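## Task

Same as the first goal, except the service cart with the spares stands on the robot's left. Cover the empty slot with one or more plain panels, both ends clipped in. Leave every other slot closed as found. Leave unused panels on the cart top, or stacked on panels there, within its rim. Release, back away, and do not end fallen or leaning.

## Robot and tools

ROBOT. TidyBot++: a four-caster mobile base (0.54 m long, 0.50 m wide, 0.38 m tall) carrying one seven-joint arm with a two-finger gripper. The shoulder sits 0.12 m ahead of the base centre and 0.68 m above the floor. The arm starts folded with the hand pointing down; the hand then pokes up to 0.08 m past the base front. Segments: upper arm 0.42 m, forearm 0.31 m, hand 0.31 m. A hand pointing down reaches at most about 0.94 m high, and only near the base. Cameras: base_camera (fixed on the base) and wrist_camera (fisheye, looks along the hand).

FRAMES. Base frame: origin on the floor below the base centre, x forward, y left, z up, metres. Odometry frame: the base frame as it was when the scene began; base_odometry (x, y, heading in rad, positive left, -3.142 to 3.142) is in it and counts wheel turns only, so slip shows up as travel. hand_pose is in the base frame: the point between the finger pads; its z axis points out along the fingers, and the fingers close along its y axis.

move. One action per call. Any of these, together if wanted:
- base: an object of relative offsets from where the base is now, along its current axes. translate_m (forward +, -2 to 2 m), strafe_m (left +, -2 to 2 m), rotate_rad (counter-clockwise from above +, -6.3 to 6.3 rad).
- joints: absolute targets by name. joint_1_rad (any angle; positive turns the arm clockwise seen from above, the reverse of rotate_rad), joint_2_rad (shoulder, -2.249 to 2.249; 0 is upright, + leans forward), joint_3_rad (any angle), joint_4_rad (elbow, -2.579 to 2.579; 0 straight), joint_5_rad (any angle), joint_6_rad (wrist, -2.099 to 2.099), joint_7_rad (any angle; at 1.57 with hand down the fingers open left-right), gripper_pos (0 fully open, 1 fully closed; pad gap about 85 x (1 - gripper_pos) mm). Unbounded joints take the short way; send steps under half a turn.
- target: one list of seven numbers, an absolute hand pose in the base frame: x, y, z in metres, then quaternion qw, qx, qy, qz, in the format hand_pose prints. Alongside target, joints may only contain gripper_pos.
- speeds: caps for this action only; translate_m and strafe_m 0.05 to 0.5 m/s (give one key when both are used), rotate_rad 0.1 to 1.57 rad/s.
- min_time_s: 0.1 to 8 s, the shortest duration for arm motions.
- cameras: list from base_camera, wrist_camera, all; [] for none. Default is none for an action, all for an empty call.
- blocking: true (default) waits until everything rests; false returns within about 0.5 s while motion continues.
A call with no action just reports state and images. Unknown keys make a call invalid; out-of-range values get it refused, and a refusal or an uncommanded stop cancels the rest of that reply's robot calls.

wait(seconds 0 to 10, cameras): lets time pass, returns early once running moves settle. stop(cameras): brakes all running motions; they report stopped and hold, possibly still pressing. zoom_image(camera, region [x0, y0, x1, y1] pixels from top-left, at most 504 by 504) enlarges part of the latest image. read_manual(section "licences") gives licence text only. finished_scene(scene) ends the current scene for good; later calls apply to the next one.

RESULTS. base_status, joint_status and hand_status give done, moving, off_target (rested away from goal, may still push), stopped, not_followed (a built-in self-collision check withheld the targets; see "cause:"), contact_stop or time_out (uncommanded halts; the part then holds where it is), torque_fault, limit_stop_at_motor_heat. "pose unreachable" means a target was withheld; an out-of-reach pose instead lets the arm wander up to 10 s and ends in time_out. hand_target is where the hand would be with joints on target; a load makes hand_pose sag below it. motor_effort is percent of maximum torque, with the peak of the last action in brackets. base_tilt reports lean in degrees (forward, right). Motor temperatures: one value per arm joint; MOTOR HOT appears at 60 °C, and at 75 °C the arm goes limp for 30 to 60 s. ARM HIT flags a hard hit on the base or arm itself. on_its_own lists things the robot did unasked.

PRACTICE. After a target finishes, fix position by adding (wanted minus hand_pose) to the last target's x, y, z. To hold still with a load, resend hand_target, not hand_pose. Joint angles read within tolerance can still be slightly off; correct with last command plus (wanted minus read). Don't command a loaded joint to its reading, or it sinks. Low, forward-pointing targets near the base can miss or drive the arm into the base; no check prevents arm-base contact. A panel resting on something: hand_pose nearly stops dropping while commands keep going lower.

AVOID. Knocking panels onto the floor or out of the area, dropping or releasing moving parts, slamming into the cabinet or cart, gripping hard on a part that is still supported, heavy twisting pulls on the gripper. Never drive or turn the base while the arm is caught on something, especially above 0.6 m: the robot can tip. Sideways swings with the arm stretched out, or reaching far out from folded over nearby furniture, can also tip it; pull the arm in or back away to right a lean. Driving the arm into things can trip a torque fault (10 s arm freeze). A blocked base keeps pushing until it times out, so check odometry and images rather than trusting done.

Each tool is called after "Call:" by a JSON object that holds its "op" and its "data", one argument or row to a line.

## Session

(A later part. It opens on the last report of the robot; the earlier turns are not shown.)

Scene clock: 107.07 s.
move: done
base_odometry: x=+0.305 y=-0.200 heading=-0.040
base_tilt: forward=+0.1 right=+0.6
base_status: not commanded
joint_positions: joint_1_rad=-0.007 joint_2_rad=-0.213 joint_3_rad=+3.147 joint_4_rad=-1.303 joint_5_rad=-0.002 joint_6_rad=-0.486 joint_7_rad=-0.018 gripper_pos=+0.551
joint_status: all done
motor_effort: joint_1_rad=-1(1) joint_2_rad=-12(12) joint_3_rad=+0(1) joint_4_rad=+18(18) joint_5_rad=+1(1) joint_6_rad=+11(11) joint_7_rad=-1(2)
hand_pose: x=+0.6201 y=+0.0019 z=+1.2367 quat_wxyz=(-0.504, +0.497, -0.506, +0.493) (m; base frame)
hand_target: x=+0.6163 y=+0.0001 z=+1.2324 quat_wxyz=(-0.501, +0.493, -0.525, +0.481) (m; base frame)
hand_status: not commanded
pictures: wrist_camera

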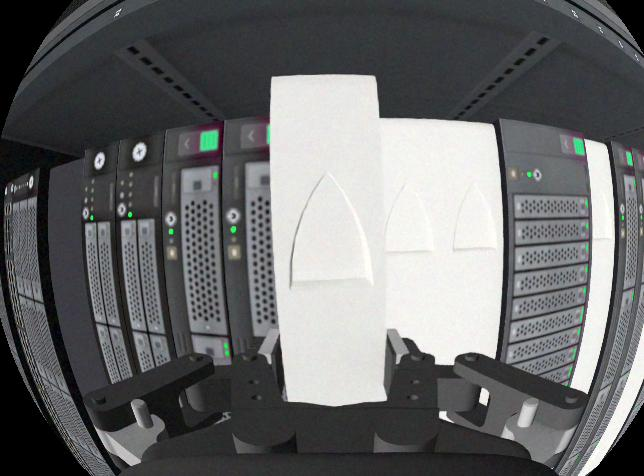

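Call:
{"op": "move", "data": {
  "cameras": ["all"]
}}

Scene clock: 107.67 s.
Motor temperatures (°C): [31 34 33 35 41 34 38]
base_odometry: x=+0.305 y=-0.200 heading=-0.040
base_tilt: forward=+0.1 right=+0.6
base_status: not commanded
joint_positions: joint_1_rad=-0.007 joint_2_rad=-0.213 joint_3_rad=+3.147 joint_4_rad=-1.303 joint_5_rad=-0.002 joint_6_rad=-0.486 joint_7_rad=-0.018 gripper_pos=+0.551
joint_status: all done
motor_effort: joint_1_rad=-1(1) joint_2_rad=-12(12) joint_3_rad=+0(1) joint_4_rad=+18(18) joint_5_rad=+1(1) joint_6_rad=+11(11) joint_7_rad=-1(2)
hand_pose: x=+0.6201 y=+0.0019 z=+1.2367 quat_wxyz=(-0.505, +0.497, -0.506, +0.493) (m; base frame)
hand_target: x=+0.6163 y=+0.0001 z=+1.2324 quat_wxyz=(-0.501, +0.493, -0.525, +0.481) (m; base frame)
hand_status: not commanded
pictures: base_camera, wrist_camera

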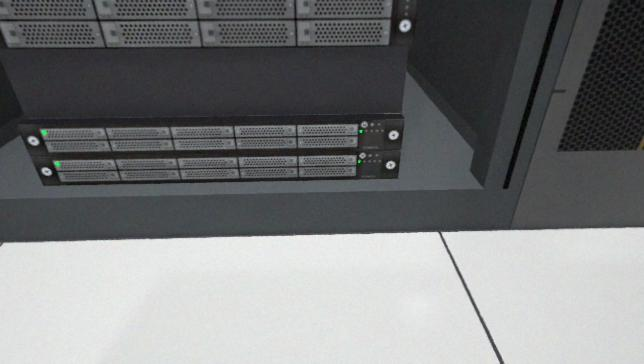

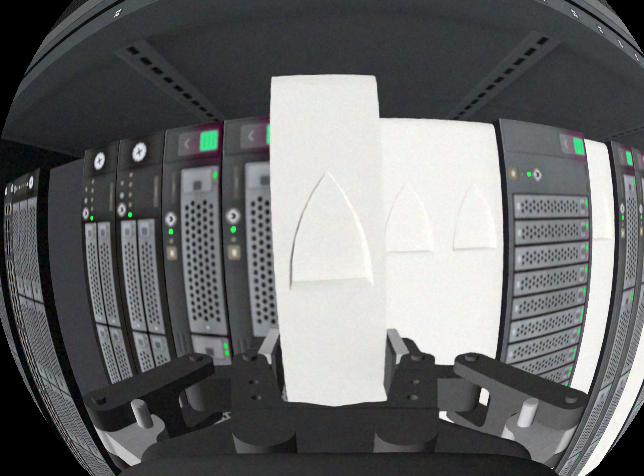

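Call:
{"op": "zoom_image", "data": {
  "camera": "wrist_camera",
  "region": [240, 60, 640, 400]
}}

Call:
{"op": "zoom_image", "data": {
  "camera": "wrist_camera",
  "region": [440, 100, 640, 400]
}}

Scaled by 1.260.

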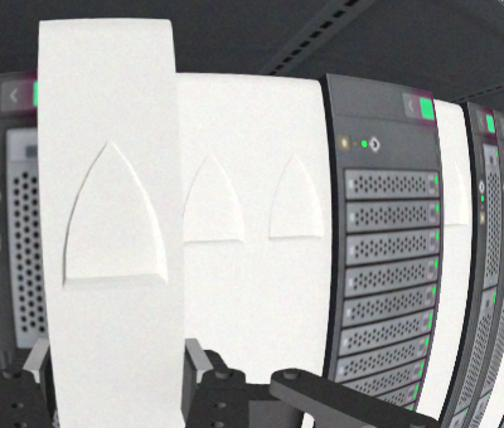

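Scaled by 1.680.

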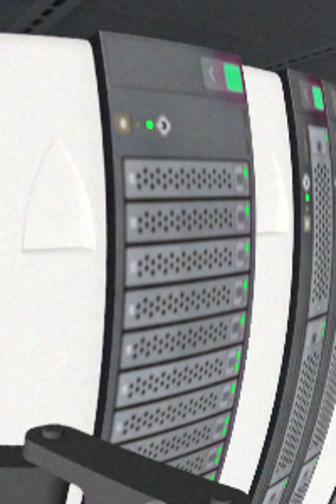

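Call:
{"op": "zoom_image", "data": {
  "camera": "wrist_camera",
  "region": [60, 100, 280, 400]
}}

Scaled by 1.680.

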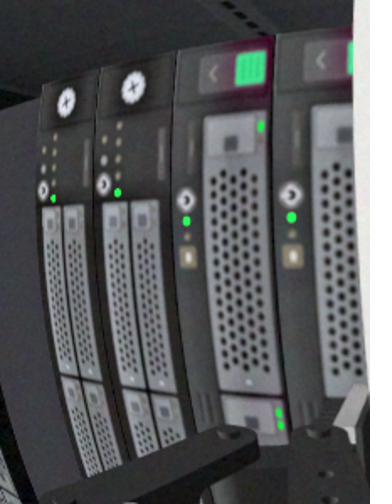

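Call:
{"op": "zoom_image", "data": {
  "camera": "wrist_camera",
  "region": [255, 60, 515, 140]
}}

Call:
{"op": "zoom_image", "data": {
  "camera": "wrist_camera",
  "region": [470, 100, 530, 160]
}}

Call:
{"op": "zoom_image", "data": {
  "camera": "wrist_camera",
  "region": [470, 280, 530, 340]
}}

Call:
{"op": "zoom_image", "data": {
  "camera": "wrist_camera",
  "region": [260, 300, 400, 400]
}}

Scaled by 1.938.

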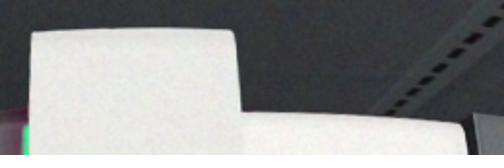

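Scaled by 8.400.

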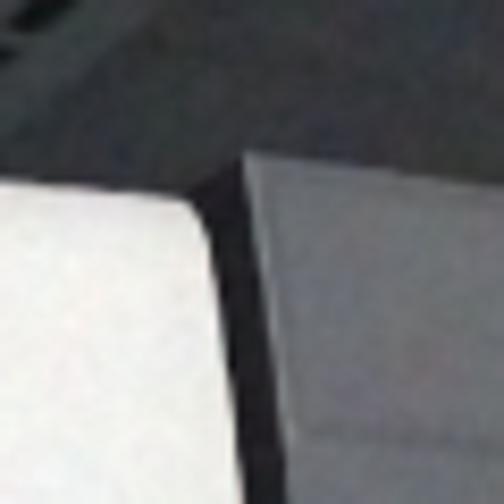

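Scaled by 8.400.

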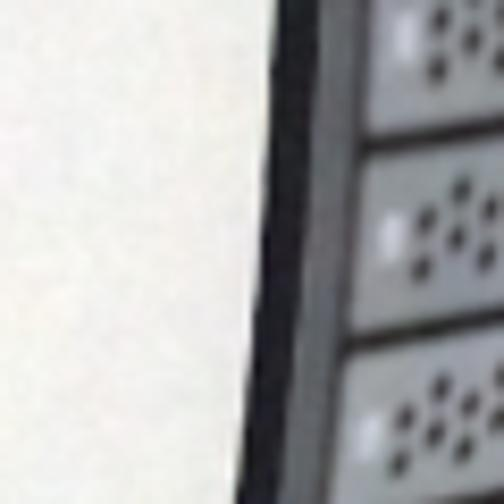

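Scaled by 3.600.

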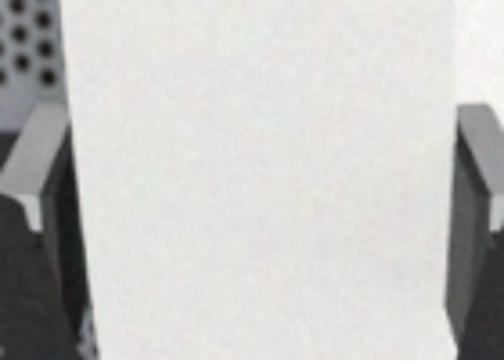

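Call:
{"op": "zoom_image", "data": {
  "camera": "wrist_camera",
  "region": [130, 110, 190, 170]
}}

Call:
{"op": "zoom_image", "data": {
  "camera": "wrist_camera",
  "region": [130, 280, 190, 340]
}}

Call:
{"op": "zoom_image", "data": {
  "camera": "wrist_camera",
  "region": [200, 110, 260, 170]
}}

Call:
{"op": "zoom_image", "data": {
  "camera": "wrist_camera",
  "region": [200, 270, 260, 330]
}}

Scaled by 8.400.

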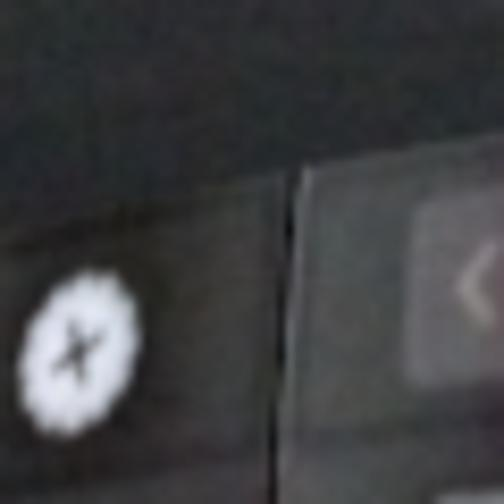

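Scaled by 8.400.

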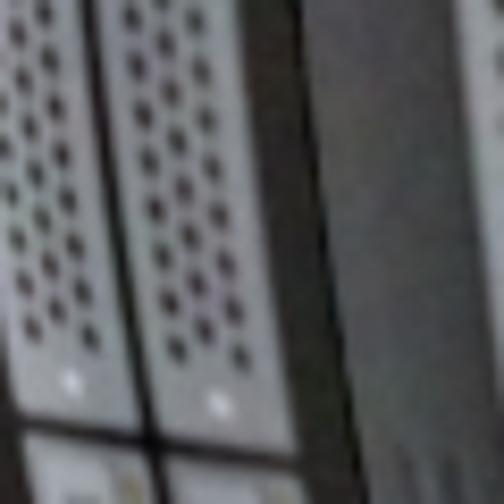

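Scaled by 8.400.

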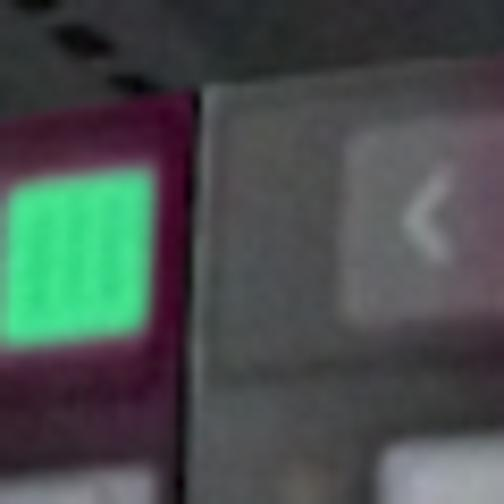

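Scaled by 8.400.

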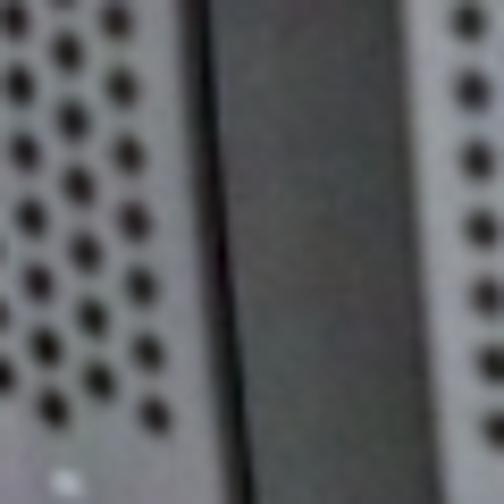

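Call:
{"op": "move", "data": {
  "base": {"rotate_rad": -0.062, "strafe_m": 0.0341},
  "cameras": ["all"]
}}

Call:
{"op": "zoom_image", "data": {
  "camera": "wrist_camera",
  "region": [255, 60, 515, 160]
}}

Call:
{"op": "zoom_image", "data": {
  "camera": "wrist_camera",
  "region": [260, 280, 400, 400]
}}

Call:
{"op": "zoom_image", "data": {
  "camera": "wrist_camera",
  "region": [470, 110, 530, 170]
}}

Call:
{"op": "zoom_image", "data": {
  "camera": "wrist_camera",
  "region": [470, 270, 530, 330]
}}

Call:
{"op": "zoom_image", "data": {
  "camera": "wrist_camera",
  "region": [200, 110, 260, 170]
}}

Call:
{"op": "zoom_image", "data": {
  "camera": "wrist_camera",
  "region": [200, 270, 260, 330]
}}

Scene clock: 115.20 s.
move: done
base_odometry: x=+0.306 y=-0.166 heading=-0.103
base_tilt: forward=+0.1 right=+0.6
base_status: done
joint_positions: joint_1_rad=-0.008 joint_2_rad=-0.213 joint_3_rad=+3.147 joint_4_rad=-1.303 joint_5_rad=-0.001 joint_6_rad=-0.486 joint_7_rad=-0.019 gripper_pos=+0.551
joint_status: not commanded
motor_effort: joint_1_rad=-1(4) joint_2_rad=-12(13) joint_3_rad=+0(4) joint_4_rad=+18(18) joint_5_rad=+0(2) joint_6_rad=+11(11) joint_7_rad=-1(1)
hand_pose: x=+0.6201 y=+0.0024 z=+1.2367 quat_wxyz=(-0.504, +0.497, -0.506, +0.493) (m; base frame)
hand_target: x=+0.6163 y=+0.0001 z=+1.2324 quat_wxyz=(-0.501, +0.493, -0.525, +0.481) (m; base frame)
hand_status: not commanded
pictures: base_camera, wrist_camera

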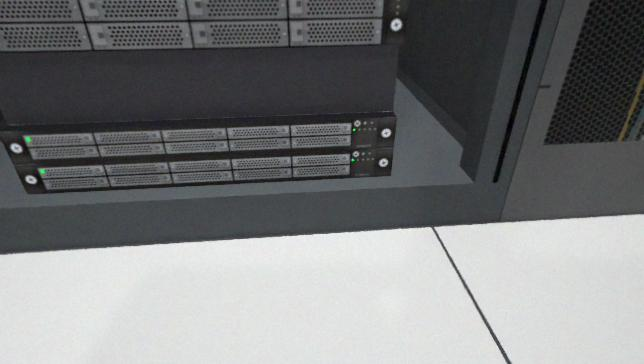

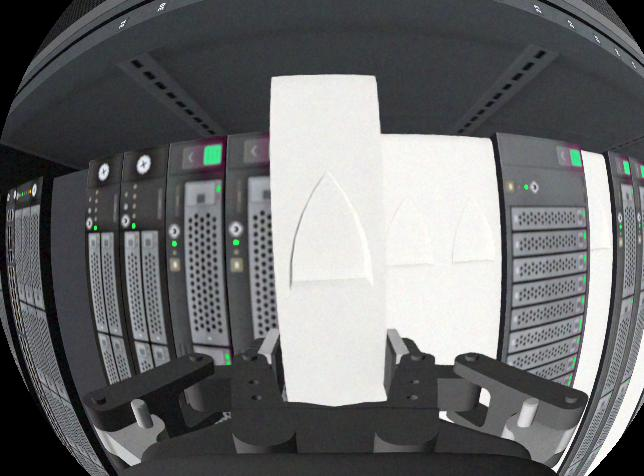

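Scaled by 1.938.

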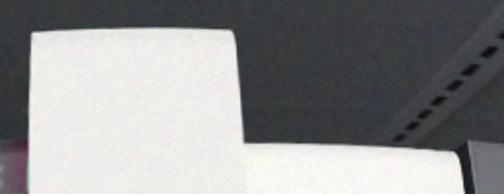

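Scaled by 3.600.

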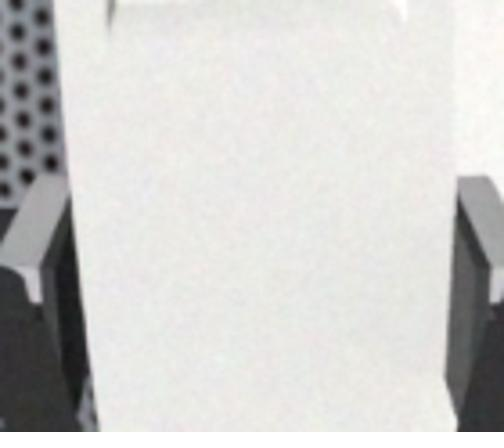

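Scaled by 8.400.

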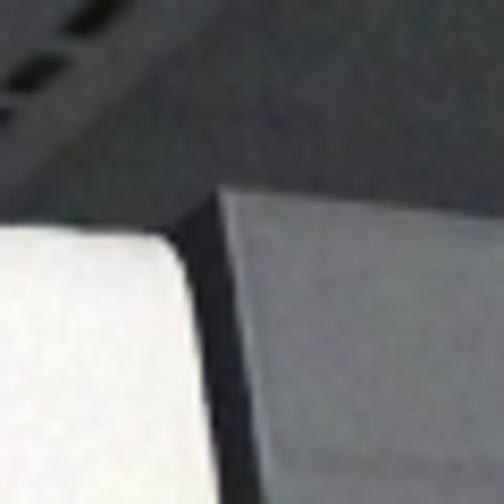

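Scaled by 8.400.

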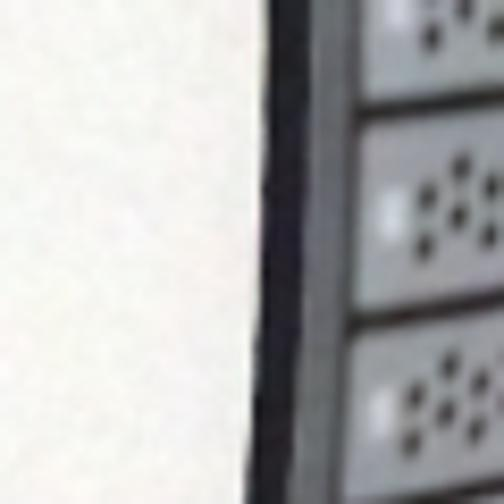

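Scaled by 8.400.

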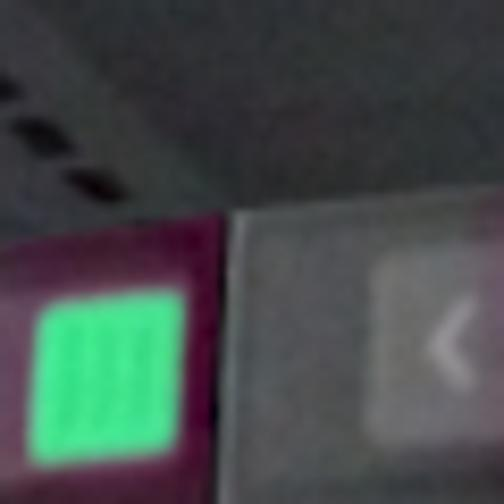

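Scaled by 8.400.

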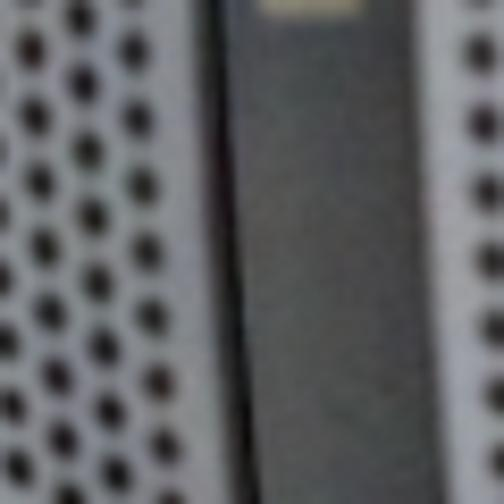

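Call:
{"op": "zoom_image", "data": {
  "camera": "wrist_camera",
  "region": [250, 80, 310, 140]
}}

Call:
{"op": "zoom_image", "data": {
  "camera": "wrist_camera",
  "region": [250, 270, 310, 330]
}}

Call:
{"op": "zoom_image", "data": {
  "camera": "wrist_camera",
  "region": [350, 80, 410, 140]
}}

Call:
{"op": "zoom_image", "data": {
  "camera": "wrist_camera",
  "region": [350, 270, 410, 330]
}}

Scaled by 8.400.

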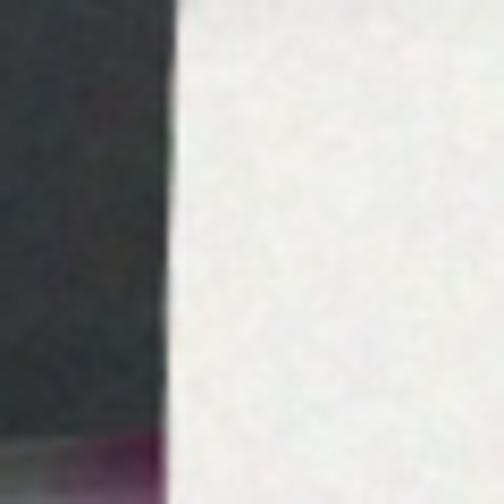

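Scaled by 8.400.

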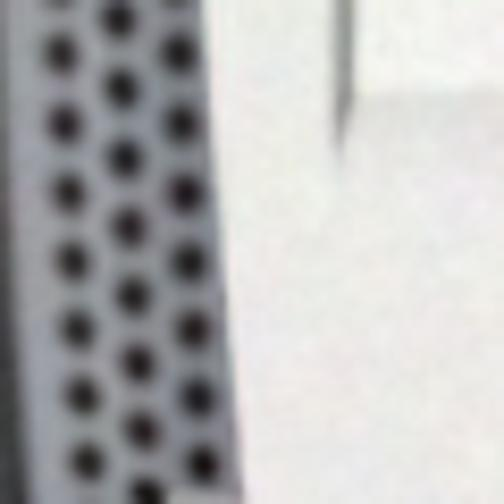

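Scaled by 8.400.

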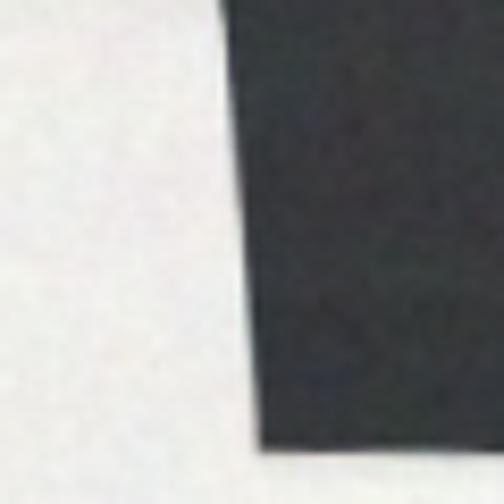

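Scaled by 8.400.

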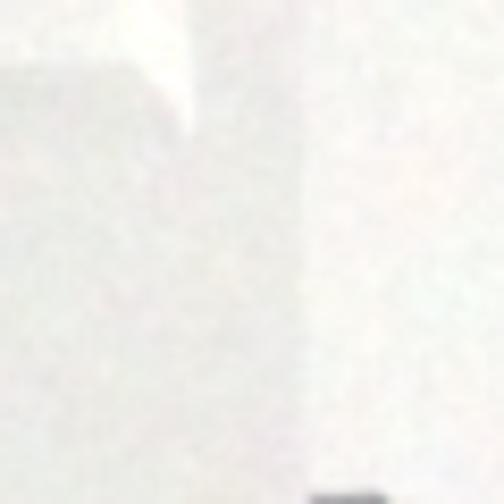

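Call:
{"op": "move", "data": {
  "joints": {"joint_7_rad": -0.104, "joint_6_rad": -0.541},
  "min_time_s": 0.6
}}

Call:
{"op": "move", "data": {
  "base": {"strafe_m": 0.002, "translate_m": 0.008},
  "speeds": {"translate_m": 0.05},
  "cameras": ["wrist_camera"]
}}

Call:
{"op": "zoom_image", "data": {
  "camera": "wrist_camera",
  "region": [250, 60, 510, 160]
}}

Call:
{"op": "zoom_image", "data": {
  "camera": "wrist_camera",
  "region": [180, 260, 300, 380]
}}

Call:
{"op": "zoom_image", "data": {
  "camera": "wrist_camera",
  "region": [180, 100, 300, 220]
}}

Call:
{"op": "zoom_image", "data": {
  "camera": "wrist_camera",
  "region": [370, 110, 530, 270]
}}

Call:
{"op": "zoom_image", "data": {
  "camera": "wrist_camera",
  "region": [370, 240, 530, 400]
}}

Scene clock: 118.73 s.
move: done
base_odometry: x=+0.306 y=-0.166 heading=-0.103
base_tilt: forward=+0.1 right=+0.6
base_status: not commanded
joint_positions: joint_1_rad=-0.008 joint_2_rad=-0.213 joint_3_rad=+3.147 joint_4_rad=-1.303 joint_5_rad=-0.001 joint_6_rad=-0.488 joint_7_rad=-0.027 gripper_pos=+0.551
joint_status: all done
motor_effort: joint_1_rad=-1(2) joint_2_rad=-11(12) joint_3_rad=+0(1) joint_4_rad=+18(18) joint_5_rad=+1(2) joint_6_rad=+11(11) joint_7_rad=-1(1)
hand_pose: x=+0.6201 y=+0.0024 z=+1.2361 quat_wxyz=(-0.506, +0.495, -0.508, +0.490) (m; base frame)
hand_target: x=+0.6162 y=+0.0000 z=+1.2309 quat_wxyz=(-0.502, +0.491, -0.528, +0.477) (m; base frame)
hand_status: not commanded
pictures: none

Scene clock: 119.40 s.
move: done
base_odometry: x=+0.315 y=-0.165 heading=-0.103
base_tilt: forward=+0.0 right=+0.6
base_status: done
joint_positions: joint_1_rad=-0.008 joint_2_rad=-0.212 joint_3_rad=+3.147 joint_4_rad=-1.303 joint_5_rad=-0.001 joint_6_rad=-0.489 joint_7_rad=-0.027 gripper_pos=+0.551
joint_status: not commanded
motor_effort: joint_1_rad=-1(2) joint_2_rad=-11(14) joint_3_rad=+0(1) joint_4_rad=+18(19) joint_5_rad=+1(1) joint_6_rad=+11(11) joint_7_rad=-1(1)
hand_pose: x=+0.6209 y=+0.0024 z=+1.2352 quat_wxyz=(-0.506, +0.496, -0.509, +0.489) (m; base frame)
hand_target: x=+0.6162 y=+0.0000 z=+1.2309 quat_wxyz=(-0.502, +0.491, -0.528, +0.477) (m; base frame)
hand_status: not commanded
pictures: wrist_camera

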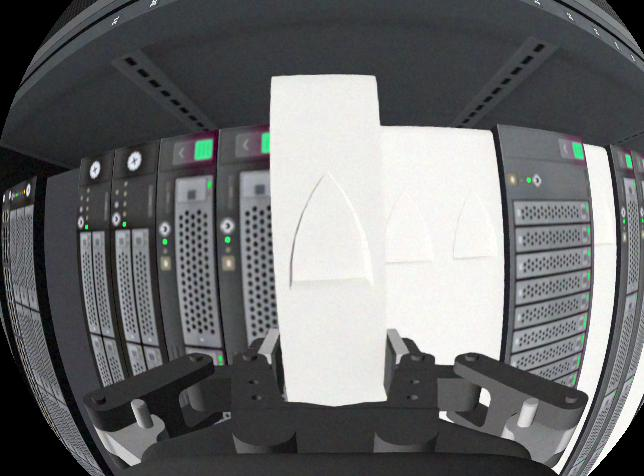

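Scaled by 1.938.

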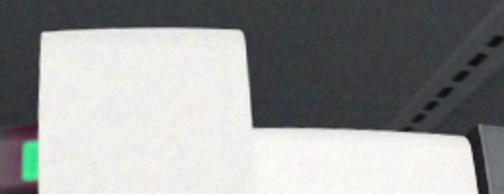

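Scaled by 4.200.

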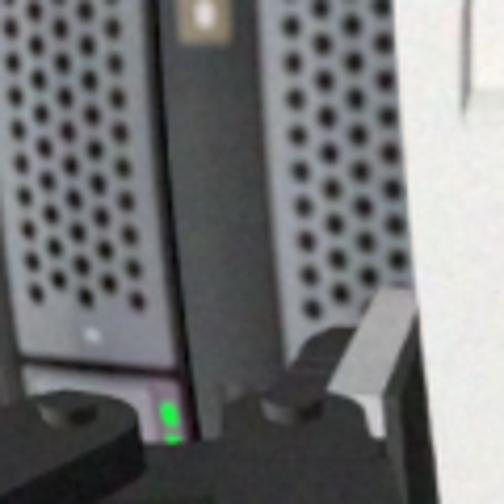

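Scaled by 4.200.

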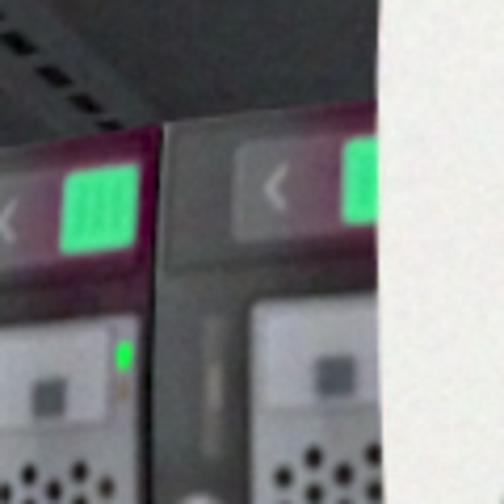

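Scaled by 3.150.

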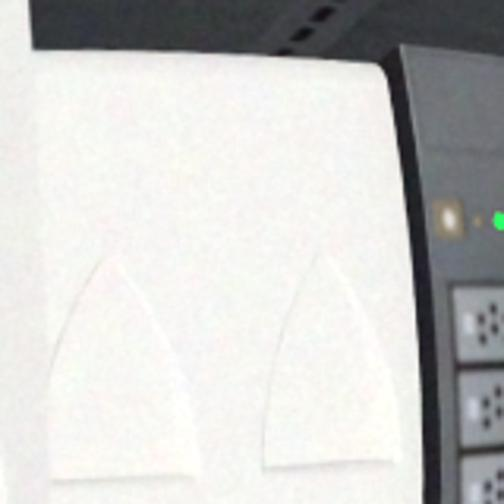

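Scaled by 3.150.

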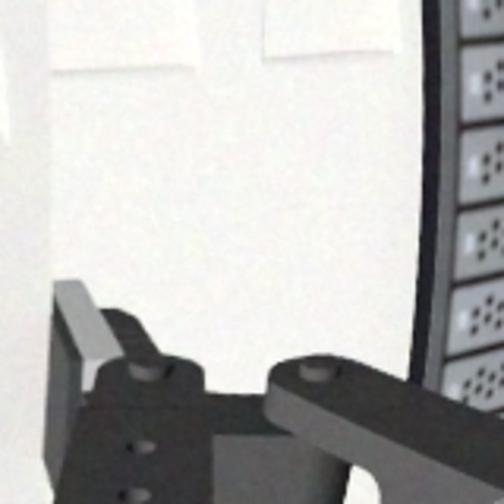

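Call:
{"op": "move", "data": {
  "base": {"strafe_m": 0.0018, "translate_m": 0.004},
  "speeds": {"translate_m": 0.05}
}}

Call:
{"op": "move", "data": {
  "base": {"strafe_m": 0.0003, "translate_m": 0.004},
  "speeds": {"translate_m": 0.05}
}}

Call:
{"op": "move", "data": {
  "base": {"strafe_m": 0.0003, "translate_m": 0.004},
  "speeds": {"translate_m": 0.05},
  "cameras": ["wrist_camera"]
}}

Scene clock: 120.73 s.
move: done
base_odometry: x=+0.319 y=-0.163 heading=-0.103
base_tilt: forward=+0.1 right=+0.6
base_status: done
joint_positions: joint_1_rad=-0.008 joint_2_rad=-0.212 joint_3_rad=+3.147 joint_4_rad=-1.303 joint_5_rad=-0.001 joint_6_rad=-0.490 joint_7_rad=-0.028 gripper_pos=+0.551
joint_status: not commanded
motor_effort: joint_1_rad=-1(2) joint_2_rad=-11(15) joint_3_rad=+0(2) joint_4_rad=+18(19) joint_5_rad=+1(1) joint_6_rad=+11(12) joint_7_rad=-1(1)
hand_pose: x=+0.6208 y=+0.0024 z=+1.2352 quat_wxyz=(-0.506, +0.496, -0.509, +0.489) (m; base frame)
hand_target: x=+0.6162 y=+0.0000 z=+1.2309 quat_wxyz=(-0.502, +0.491, -0.528, +0.477) (m; base frame)
hand_status: not commanded
pictures: none

Scene clock: 121.33 s.
move: done
base_odometry: x=+0.323 y=-0.163 heading=-0.102
base_tilt: forward=+0.1 right=+0.6
base_status: done
joint_positions: joint_1_rad=-0.008 joint_2_rad=-0.212 joint_3_rad=+3.147 joint_4_rad=-1.302 joint_5_rad=-0.001 joint_6_rad=-0.490 joint_7_rad=-0.028 gripper_pos=+0.551
joint_status: not commanded
motor_effort: joint_1_rad=-1(1) joint_2_rad=-11(15) joint_3_rad=+1(2) joint_4_rad=+18(19) joint_5_rad=+1(1) joint_6_rad=+11(12) joint_7_rad=-1(1)
hand_pose: x=+0.6207 y=+0.0024 z=+1.2352 quat_wxyz=(-0.506, +0.496, -0.509, +0.489) (m; base frame)
hand_target: x=+0.6162 y=+0.0000 z=+1.2309 quat_wxyz=(-0.502, +0.491, -0.528, +0.477) (m; base frame)
hand_status: not commanded
pictures: none

Scene clock: 121.93 s.
move: done
base_odometry: x=+0.327 y=-0.163 heading=-0.102
base_tilt: forward=+0.1 right=+0.6
base_status: done
joint_positions: joint_1_rad=-0.008 joint_2_rad=-0.212 joint_3_rad=+3.147 joint_4_rad=-1.302 joint_5_rad=-0.001 joint_6_rad=-0.491 joint_7_rad=-0.028 gripper_pos=+0.551
joint_status: not commanded
motor_effort: joint_1_rad=-1(2) joint_2_rad=-12(15) joint_3_rad=+1(2) joint_4_rad=+18(19) joint_5_rad=+1(1) joint_6_rad=+11(11) joint_7_rad=-1(1)
hand_pose: x=+0.6206 y=+0.0024 z=+1.2353 quat_wxyz=(-0.506, +0.496, -0.509, +0.489) (m; base frame)
hand_target: x=+0.6162 y=+0.0000 z=+1.2309 quat_wxyz=(-0.502, +0.491, -0.528, +0.477) (m; base frame)
hand_status: not commanded
pictures: wrist_camera

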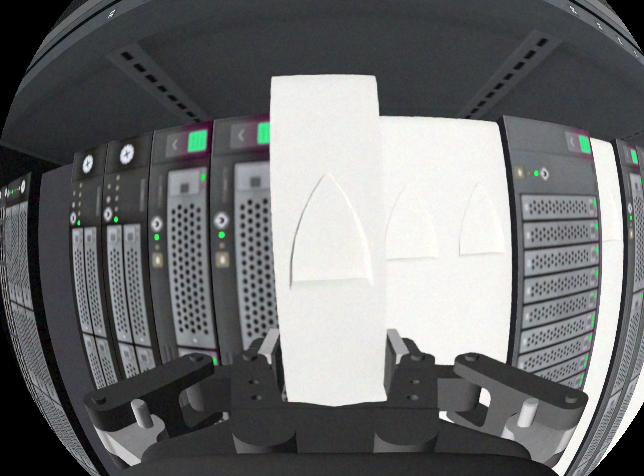

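Call:
{"op": "move", "data": {
  "base": {"strafe_m": 0.0003, "translate_m": 0.004},
  "speeds": {"translate_m": 0.05}
}}

Call:
{"op": "move", "data": {
  "base": {"strafe_m": 0.0003, "translate_m": 0.004},
  "speeds": {"translate_m": 0.05},
  "cameras": ["wrist_camera"]
}}

Call:
{"op": "zoom_image", "data": {
  "camera": "wrist_camera",
  "region": [250, 60, 510, 160]
}}

Call:
{"op": "zoom_image", "data": {
  "camera": "wrist_camera",
  "region": [180, 240, 320, 380]
}}

Call:
{"op": "zoom_image", "data": {
  "camera": "wrist_camera",
  "region": [170, 90, 290, 210]
}}

Call:
{"op": "zoom_image", "data": {
  "camera": "wrist_camera",
  "region": [420, 100, 540, 220]
}}

Call:
{"op": "zoom_image", "data": {
  "camera": "wrist_camera",
  "region": [420, 240, 540, 360]
}}

Scene clock: 122.73 s.
move: done
base_odometry: x=+0.331 y=-0.163 heading=-0.102
base_tilt: forward=+0.1 right=+0.6
base_status: done
joint_positions: joint_1_rad=-0.008 joint_2_rad=-0.212 joint_3_rad=+3.147 joint_4_rad=-1.302 joint_5_rad=-0.001 joint_6_rad=-0.491 joint_7_rad=-0.028 gripper_pos=+0.551
joint_status: not commanded
motor_effort: joint_1_rad=-1(1) joint_2_rad=-11(15) joint_3_rad=+1(2) joint_4_rad=+18(19) joint_5_rad=+0(1) joint_6_rad=+11(11) joint_7_rad=-1(1)
hand_pose: x=+0.6205 y=+0.0024 z=+1.2353 quat_wxyz=(-0.506, +0.496, -0.509, +0.489) (m; base frame)
hand_target: x=+0.6162 y=+0.0000 z=+1.2309 quat_wxyz=(-0.502, +0.491, -0.528, +0.477) (m; base frame)
hand_status: not commanded
pictures: none

Scene clock: 123.33 s.
move: done
base_odometry: x=+0.335 y=-0.163 heading=-0.102
base_tilt: forward=+0.1 right=+0.6
base_status: done
joint_positions: joint_1_rad=-0.008 joint_2_rad=-0.212 joint_3_rad=+3.147 joint_4_rad=-1.302 joint_5_rad=+0.000 joint_6_rad=-0.492 joint_7_rad=-0.028 gripper_pos=+0.551
joint_status: not commanded
motor_effort: joint_1_rad=+0(1) joint_2_rad=-11(15) joint_3_rad=+0(1) joint_4_rad=+18(19) joint_5_rad=+1(1) joint_6_rad=+11(12) joint_7_rad=-1(2)
hand_pose: x=+0.6204 y=+0.0024 z=+1.2352 quat_wxyz=(-0.505, +0.496, -0.509, +0.489) (m; base frame)
hand_target: x=+0.6162 y=+0.0000 z=+1.2309 quat_wxyz=(-0.502, +0.491, -0.528, +0.477) (m; base frame)
hand_status: not commanded
pictures: wrist_camera

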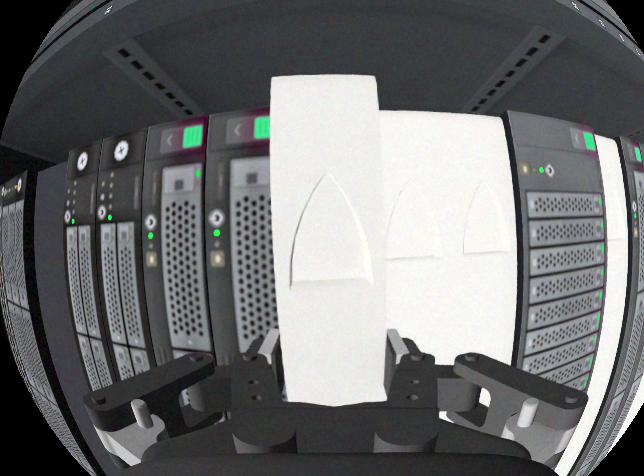

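Scaled by 1.938.

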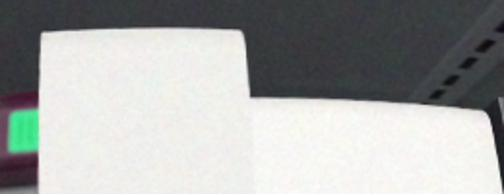

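Scaled by 3.600.

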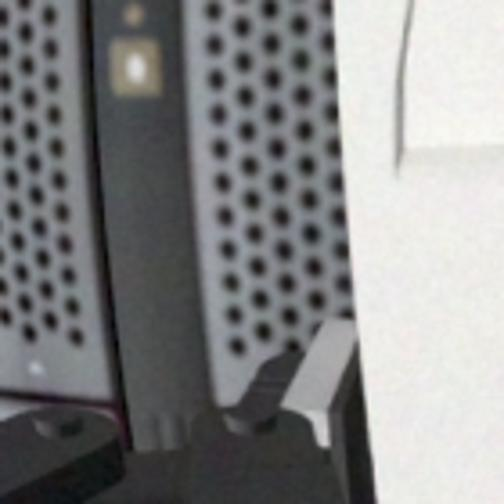

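Scaled by 4.200.

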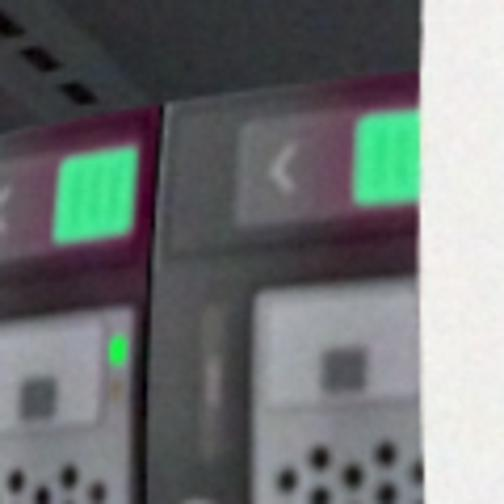

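Scaled by 4.200.

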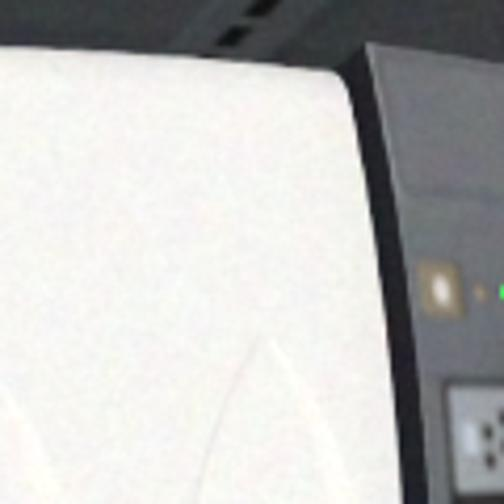

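Scaled by 4.200.

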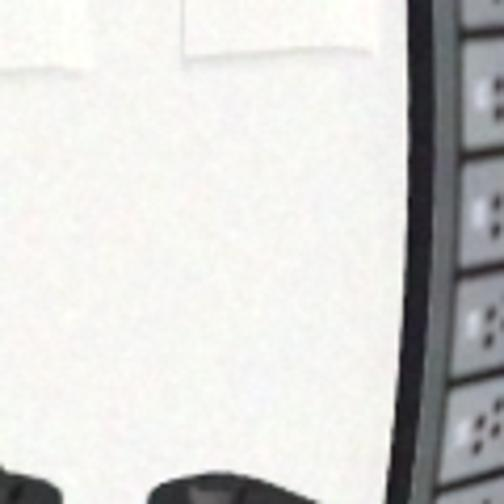

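Call:
{"op": "move", "data": {
  "base": {"strafe_m": 0.0003, "translate_m": 0.004},
  "speeds": {"translate_m": 0.05}
}}

Call:
{"op": "move", "data": {
  "base": {"strafe_m": 0.0002, "translate_m": 0.003},
  "speeds": {"translate_m": 0.05}
}}

Call:
{"op": "move", "data": {
  "base": {"strafe_m": 0.0002, "translate_m": 0.003},
  "speeds": {"translate_m": 0.05},
  "cameras": ["wrist_camera"]
}}

Scene clock: 124.47 s.
move: done
base_odometry: x=+0.339 y=-0.163 heading=-0.102
base_tilt: forward=+0.1 right=+0.6
base_status: done
joint_positions: joint_1_rad=-0.009 joint_2_rad=-0.213 joint_3_rad=+3.147 joint_4_rad=-1.302 joint_5_rad=+0.002 joint_6_rad=-0.492 joint_7_rad=-0.029 gripper_pos=+0.551
joint_status: not commanded
motor_effort: joint_1_rad=-1(3) joint_2_rad=-11(15) joint_3_rad=+0(2) joint_4_rad=+18(19) joint_5_rad=+0(1) joint_6_rad=+11(12) joint_7_rad=-1(2)
hand_pose: x=+0.6202 y=+0.0020 z=+1.2353 quat_wxyz=(-0.505, +0.496, -0.509, +0.490) (m; base frame)
hand_target: x=+0.6162 y=+0.0000 z=+1.2309 quat_wxyz=(-0.502, +0.491, -0.528, +0.477) (m; base frame)
hand_status: not commanded
pictures: none

Scene clock: 125.03 s.
move: done
base_odometry: x=+0.342 y=-0.163 heading=-0.102
base_tilt: forward=+0.1 right=+0.6
base_status: done
joint_positions: joint_1_rad=-0.009 joint_2_rad=-0.213 joint_3_rad=+3.148 joint_4_rad=-1.302 joint_5_rad=+0.004 joint_6_rad=-0.492 joint_7_rad=-0.029 gripper_pos=+0.551
joint_status: not commanded
motor_effort: joint_1_rad=-2(4) joint_2_rad=-11(14) joint_3_rad=+0(3) joint_4_rad=+18(19) joint_5_rad=+1(1) joint_6_rad=+11(11) joint_7_rad=-1(1)
hand_pose: x=+0.6198 y=+0.0015 z=+1.2356 quat_wxyz=(-0.504, +0.496, -0.509, +0.490) (m; base frame)
hand_target: x=+0.6162 y=+0.0000 z=+1.2309 quat_wxyz=(-0.502, +0.491, -0.528, +0.477) (m; base frame)
hand_status: not commanded
pictures: none

Scene clock: 125.60 s.
move: done
base_odometry: x=+0.345 y=-0.163 heading=-0.102
base_tilt: forward=+0.1 right=+0.6
base_status: done
joint_positions: joint_1_rad=-0.009 joint_2_rad=-0.214 joint_3_rad=+3.148 joint_4_rad=-1.302 joint_5_rad=+0.006 joint_6_rad=-0.493 joint_7_rad=-0.029 gripper_pos=+0.551
joint_status: not commanded
motor_effort: joint_1_rad=-2(4) joint_2_rad=-11(14) joint_3_rad=+0(3) joint_4_rad=+18(19) joint_5_rad=+0(1) joint_6_rad=+11(12) joint_7_rad=-1(2)
hand_pose: x=+0.6195 y=+0.0009 z=+1.2359 quat_wxyz=(-0.504, +0.496, -0.509, +0.491) (m; base frame)
hand_target: x=+0.6162 y=+0.0000 z=+1.2309 quat_wxyz=(-0.502, +0.491, -0.528, +0.477) (m; base frame)
hand_status: not commanded
pictures: wrist_camera

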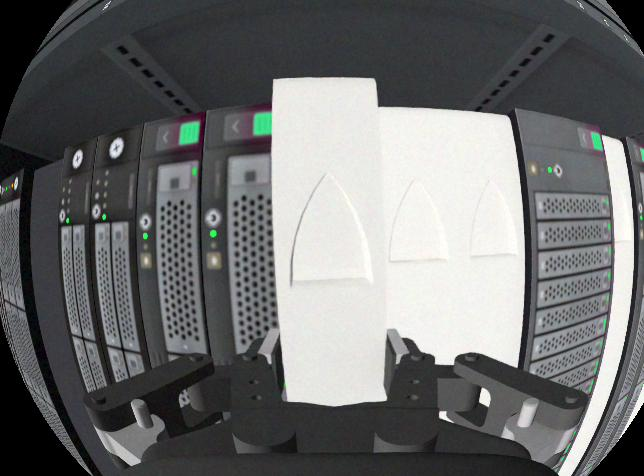

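Call:
{"op": "move", "data": {
  "joints": {"gripper_pos": 0.5},
  "cameras": ["wrist_camera"]
}}

Scene clock: 126.70 s.
move: done
base_odometry: x=+0.345 y=-0.163 heading=-0.102
base_tilt: forward=+0.1 right=+0.6
base_status: not commanded
joint_positions: joint_1_rad=-0.009 joint_2_rad=-0.214 joint_3_rad=+3.148 joint_4_rad=-1.302 joint_5_rad=+0.006 joint_6_rad=-0.493 joint_7_rad=-0.033 gripper_pos=+0.500
joint_status: all done
motor_effort: joint_1_rad=-1(2) joint_2_rad=-11(12) joint_3_rad=+0(1) joint_4_rad=+17(18) joint_5_rad=+1(2) joint_6_rad=+11(12) joint_7_rad=+0(1)
hand_pose: x=+0.6195 y=+0.0009 z=+1.2358 quat_wxyz=(-0.505, +0.495, -0.510, +0.490) (m; base frame)
hand_target: x=+0.6162 y=+0.0000 z=+1.2309 quat_wxyz=(-0.502, +0.491, -0.528, +0.477) (m; base frame)
hand_status: not commanded
pictures: wrist_camera

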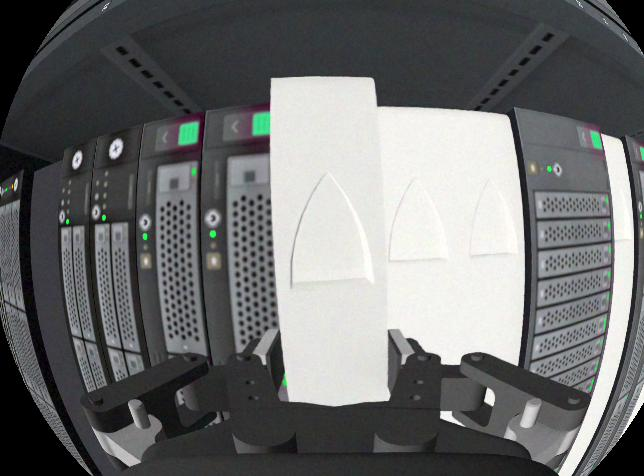

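Call:
{"op": "move", "data": {
  "joints": {"gripper_pos": 0.4},
  "cameras": ["wrist_camera"]
}}

Scene clock: 127.73 s.
move: done
base_odometry: x=+0.345 y=-0.163 heading=-0.102
base_tilt: forward=+0.1 right=+0.6
base_status: not commanded
joint_positions: joint_1_rad=-0.009 joint_2_rad=-0.214 joint_3_rad=+3.148 joint_4_rad=-1.302 joint_5_rad=+0.009 joint_6_rad=-0.498 joint_7_rad=-0.034 gripper_pos=+0.400
joint_status: all done
motor_effort: joint_1_rad=-1(2) joint_2_rad=-12(14) joint_3_rad=+0(2) joint_4_rad=+18(20) joint_5_rad=+1(2) joint_6_rad=+11(13) joint_7_rad=-1(3)
hand_pose: x=+0.6195 y=+0.0008 z=+1.2342 quat_wxyz=(-0.503, +0.497, -0.511, +0.490) (m; base frame)
hand_target: x=+0.6162 y=+0.0000 z=+1.2309 quat_wxyz=(-0.502, +0.491, -0.528, +0.477) (m; base frame)
hand_status: not commanded
pictures: wrist_camera

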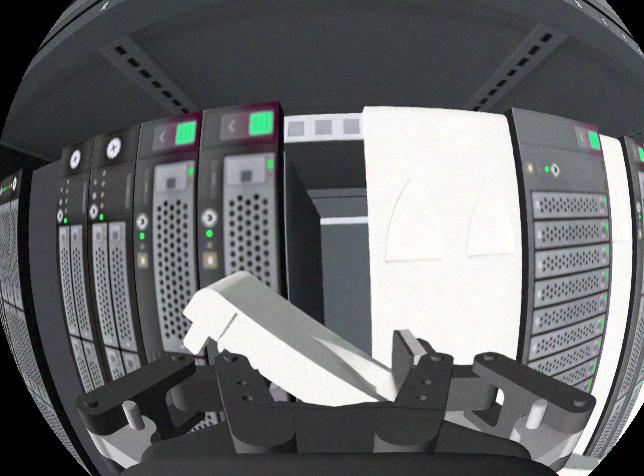

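Call:
{"op": "move", "data": {
  "joints": {"gripper_pos": 0.6},
  "cameras": ["all"]
}}

Scene clock: 128.63 s.
move: done
base_odometry: x=+0.345 y=-0.163 heading=-0.102
base_tilt: forward=+0.1 right=+0.6
base_status: not commanded
joint_positions: joint_1_rad=-0.009 joint_2_rad=-0.214 joint_3_rad=+3.148 joint_4_rad=-1.302 joint_5_rad=+0.009 joint_6_rad=-0.498 joint_7_rad=-0.034 gripper_pos=+0.600
joint_status: all done
motor_effort: joint_1_rad=-1(2) joint_2_rad=-12(12) joint_3_rad=+0(1) joint_4_rad=+18(18) joint_5_rad=+0(1) joint_6_rad=+11(12) joint_7_rad=-1(1)
hand_pose: x=+0.6195 y=+0.0008 z=+1.2342 quat_wxyz=(-0.503, +0.497, -0.511, +0.490) (m; base frame)
hand_target: x=+0.6162 y=+0.0000 z=+1.2309 quat_wxyz=(-0.502, +0.491, -0.528, +0.477) (m; base frame)
hand_status: not commanded
pictures: base_camera, wrist_camera

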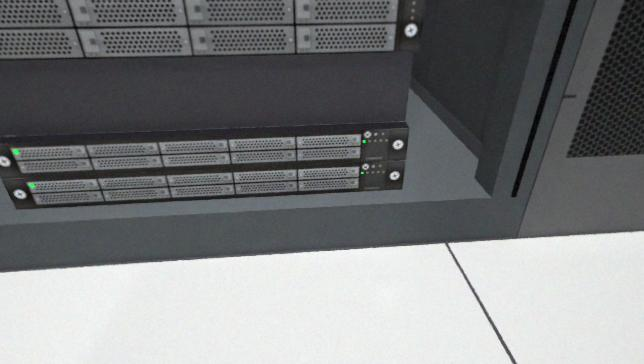

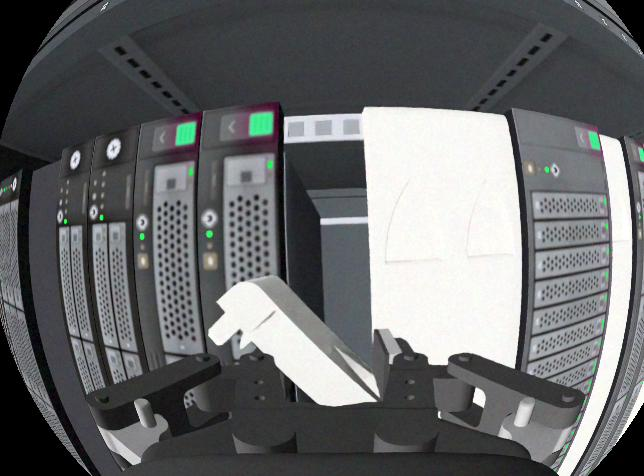

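Call:
{"op": "zoom_image", "data": {
  "camera": "wrist_camera",
  "region": [190, 250, 430, 430]
}}

Scaled by 2.100.

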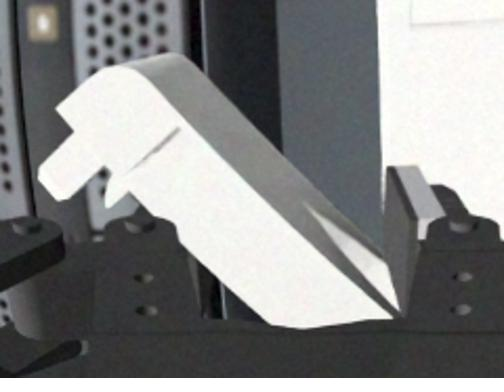

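Call:
{"op": "move", "data": {
  "joints": {"gripper_pos": 0.68},
  "cameras": ["wrist_camera"]
}}

Scene clock: 130.60 s.
move: done
base_odometry: x=+0.345 y=-0.163 heading=-0.102
base_tilt: forward=+0.1 right=+0.6
base_status: not commanded
joint_positions: joint_1_rad=-0.009 joint_2_rad=-0.214 joint_3_rad=+3.148 joint_4_rad=-1.302 joint_5_rad=+0.009 joint_6_rad=-0.498 joint_7_rad=-0.034 gripper_pos=+0.680
joint_status: all done
motor_effort: joint_1_rad=-1(1) joint_2_rad=-12(12) joint_3_rad=+0(1) joint_4_rad=+18(18) joint_5_rad=+1(1) joint_6_rad=+11(11) joint_7_rad=-1(2)
hand_pose: x=+0.6195 y=+0.0008 z=+1.2342 quat_wxyz=(-0.503, +0.497, -0.511, +0.490) (m; base frame)
hand_target: x=+0.6162 y=+0.0000 z=+1.2309 quat_wxyz=(-0.502, +0.491, -0.528, +0.477) (m; base frame)
hand_status: not commanded
pictures: wrist_camera

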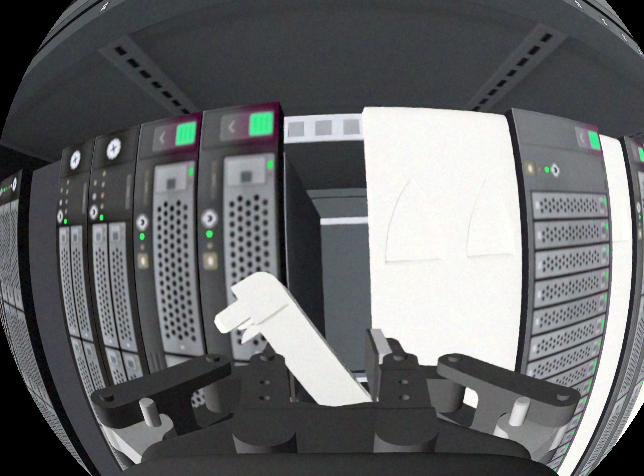

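Call:
{"op": "zoom_image", "data": {
  "camera": "wrist_camera",
  "region": [190, 250, 430, 430]
}}

Scaled by 2.100.

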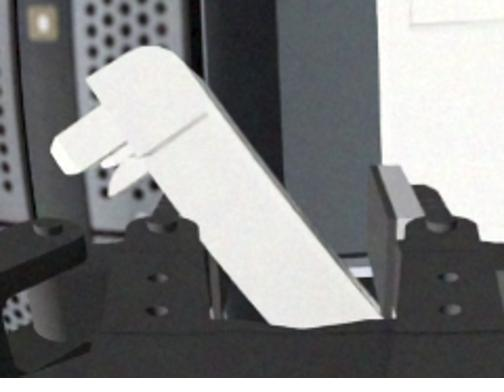

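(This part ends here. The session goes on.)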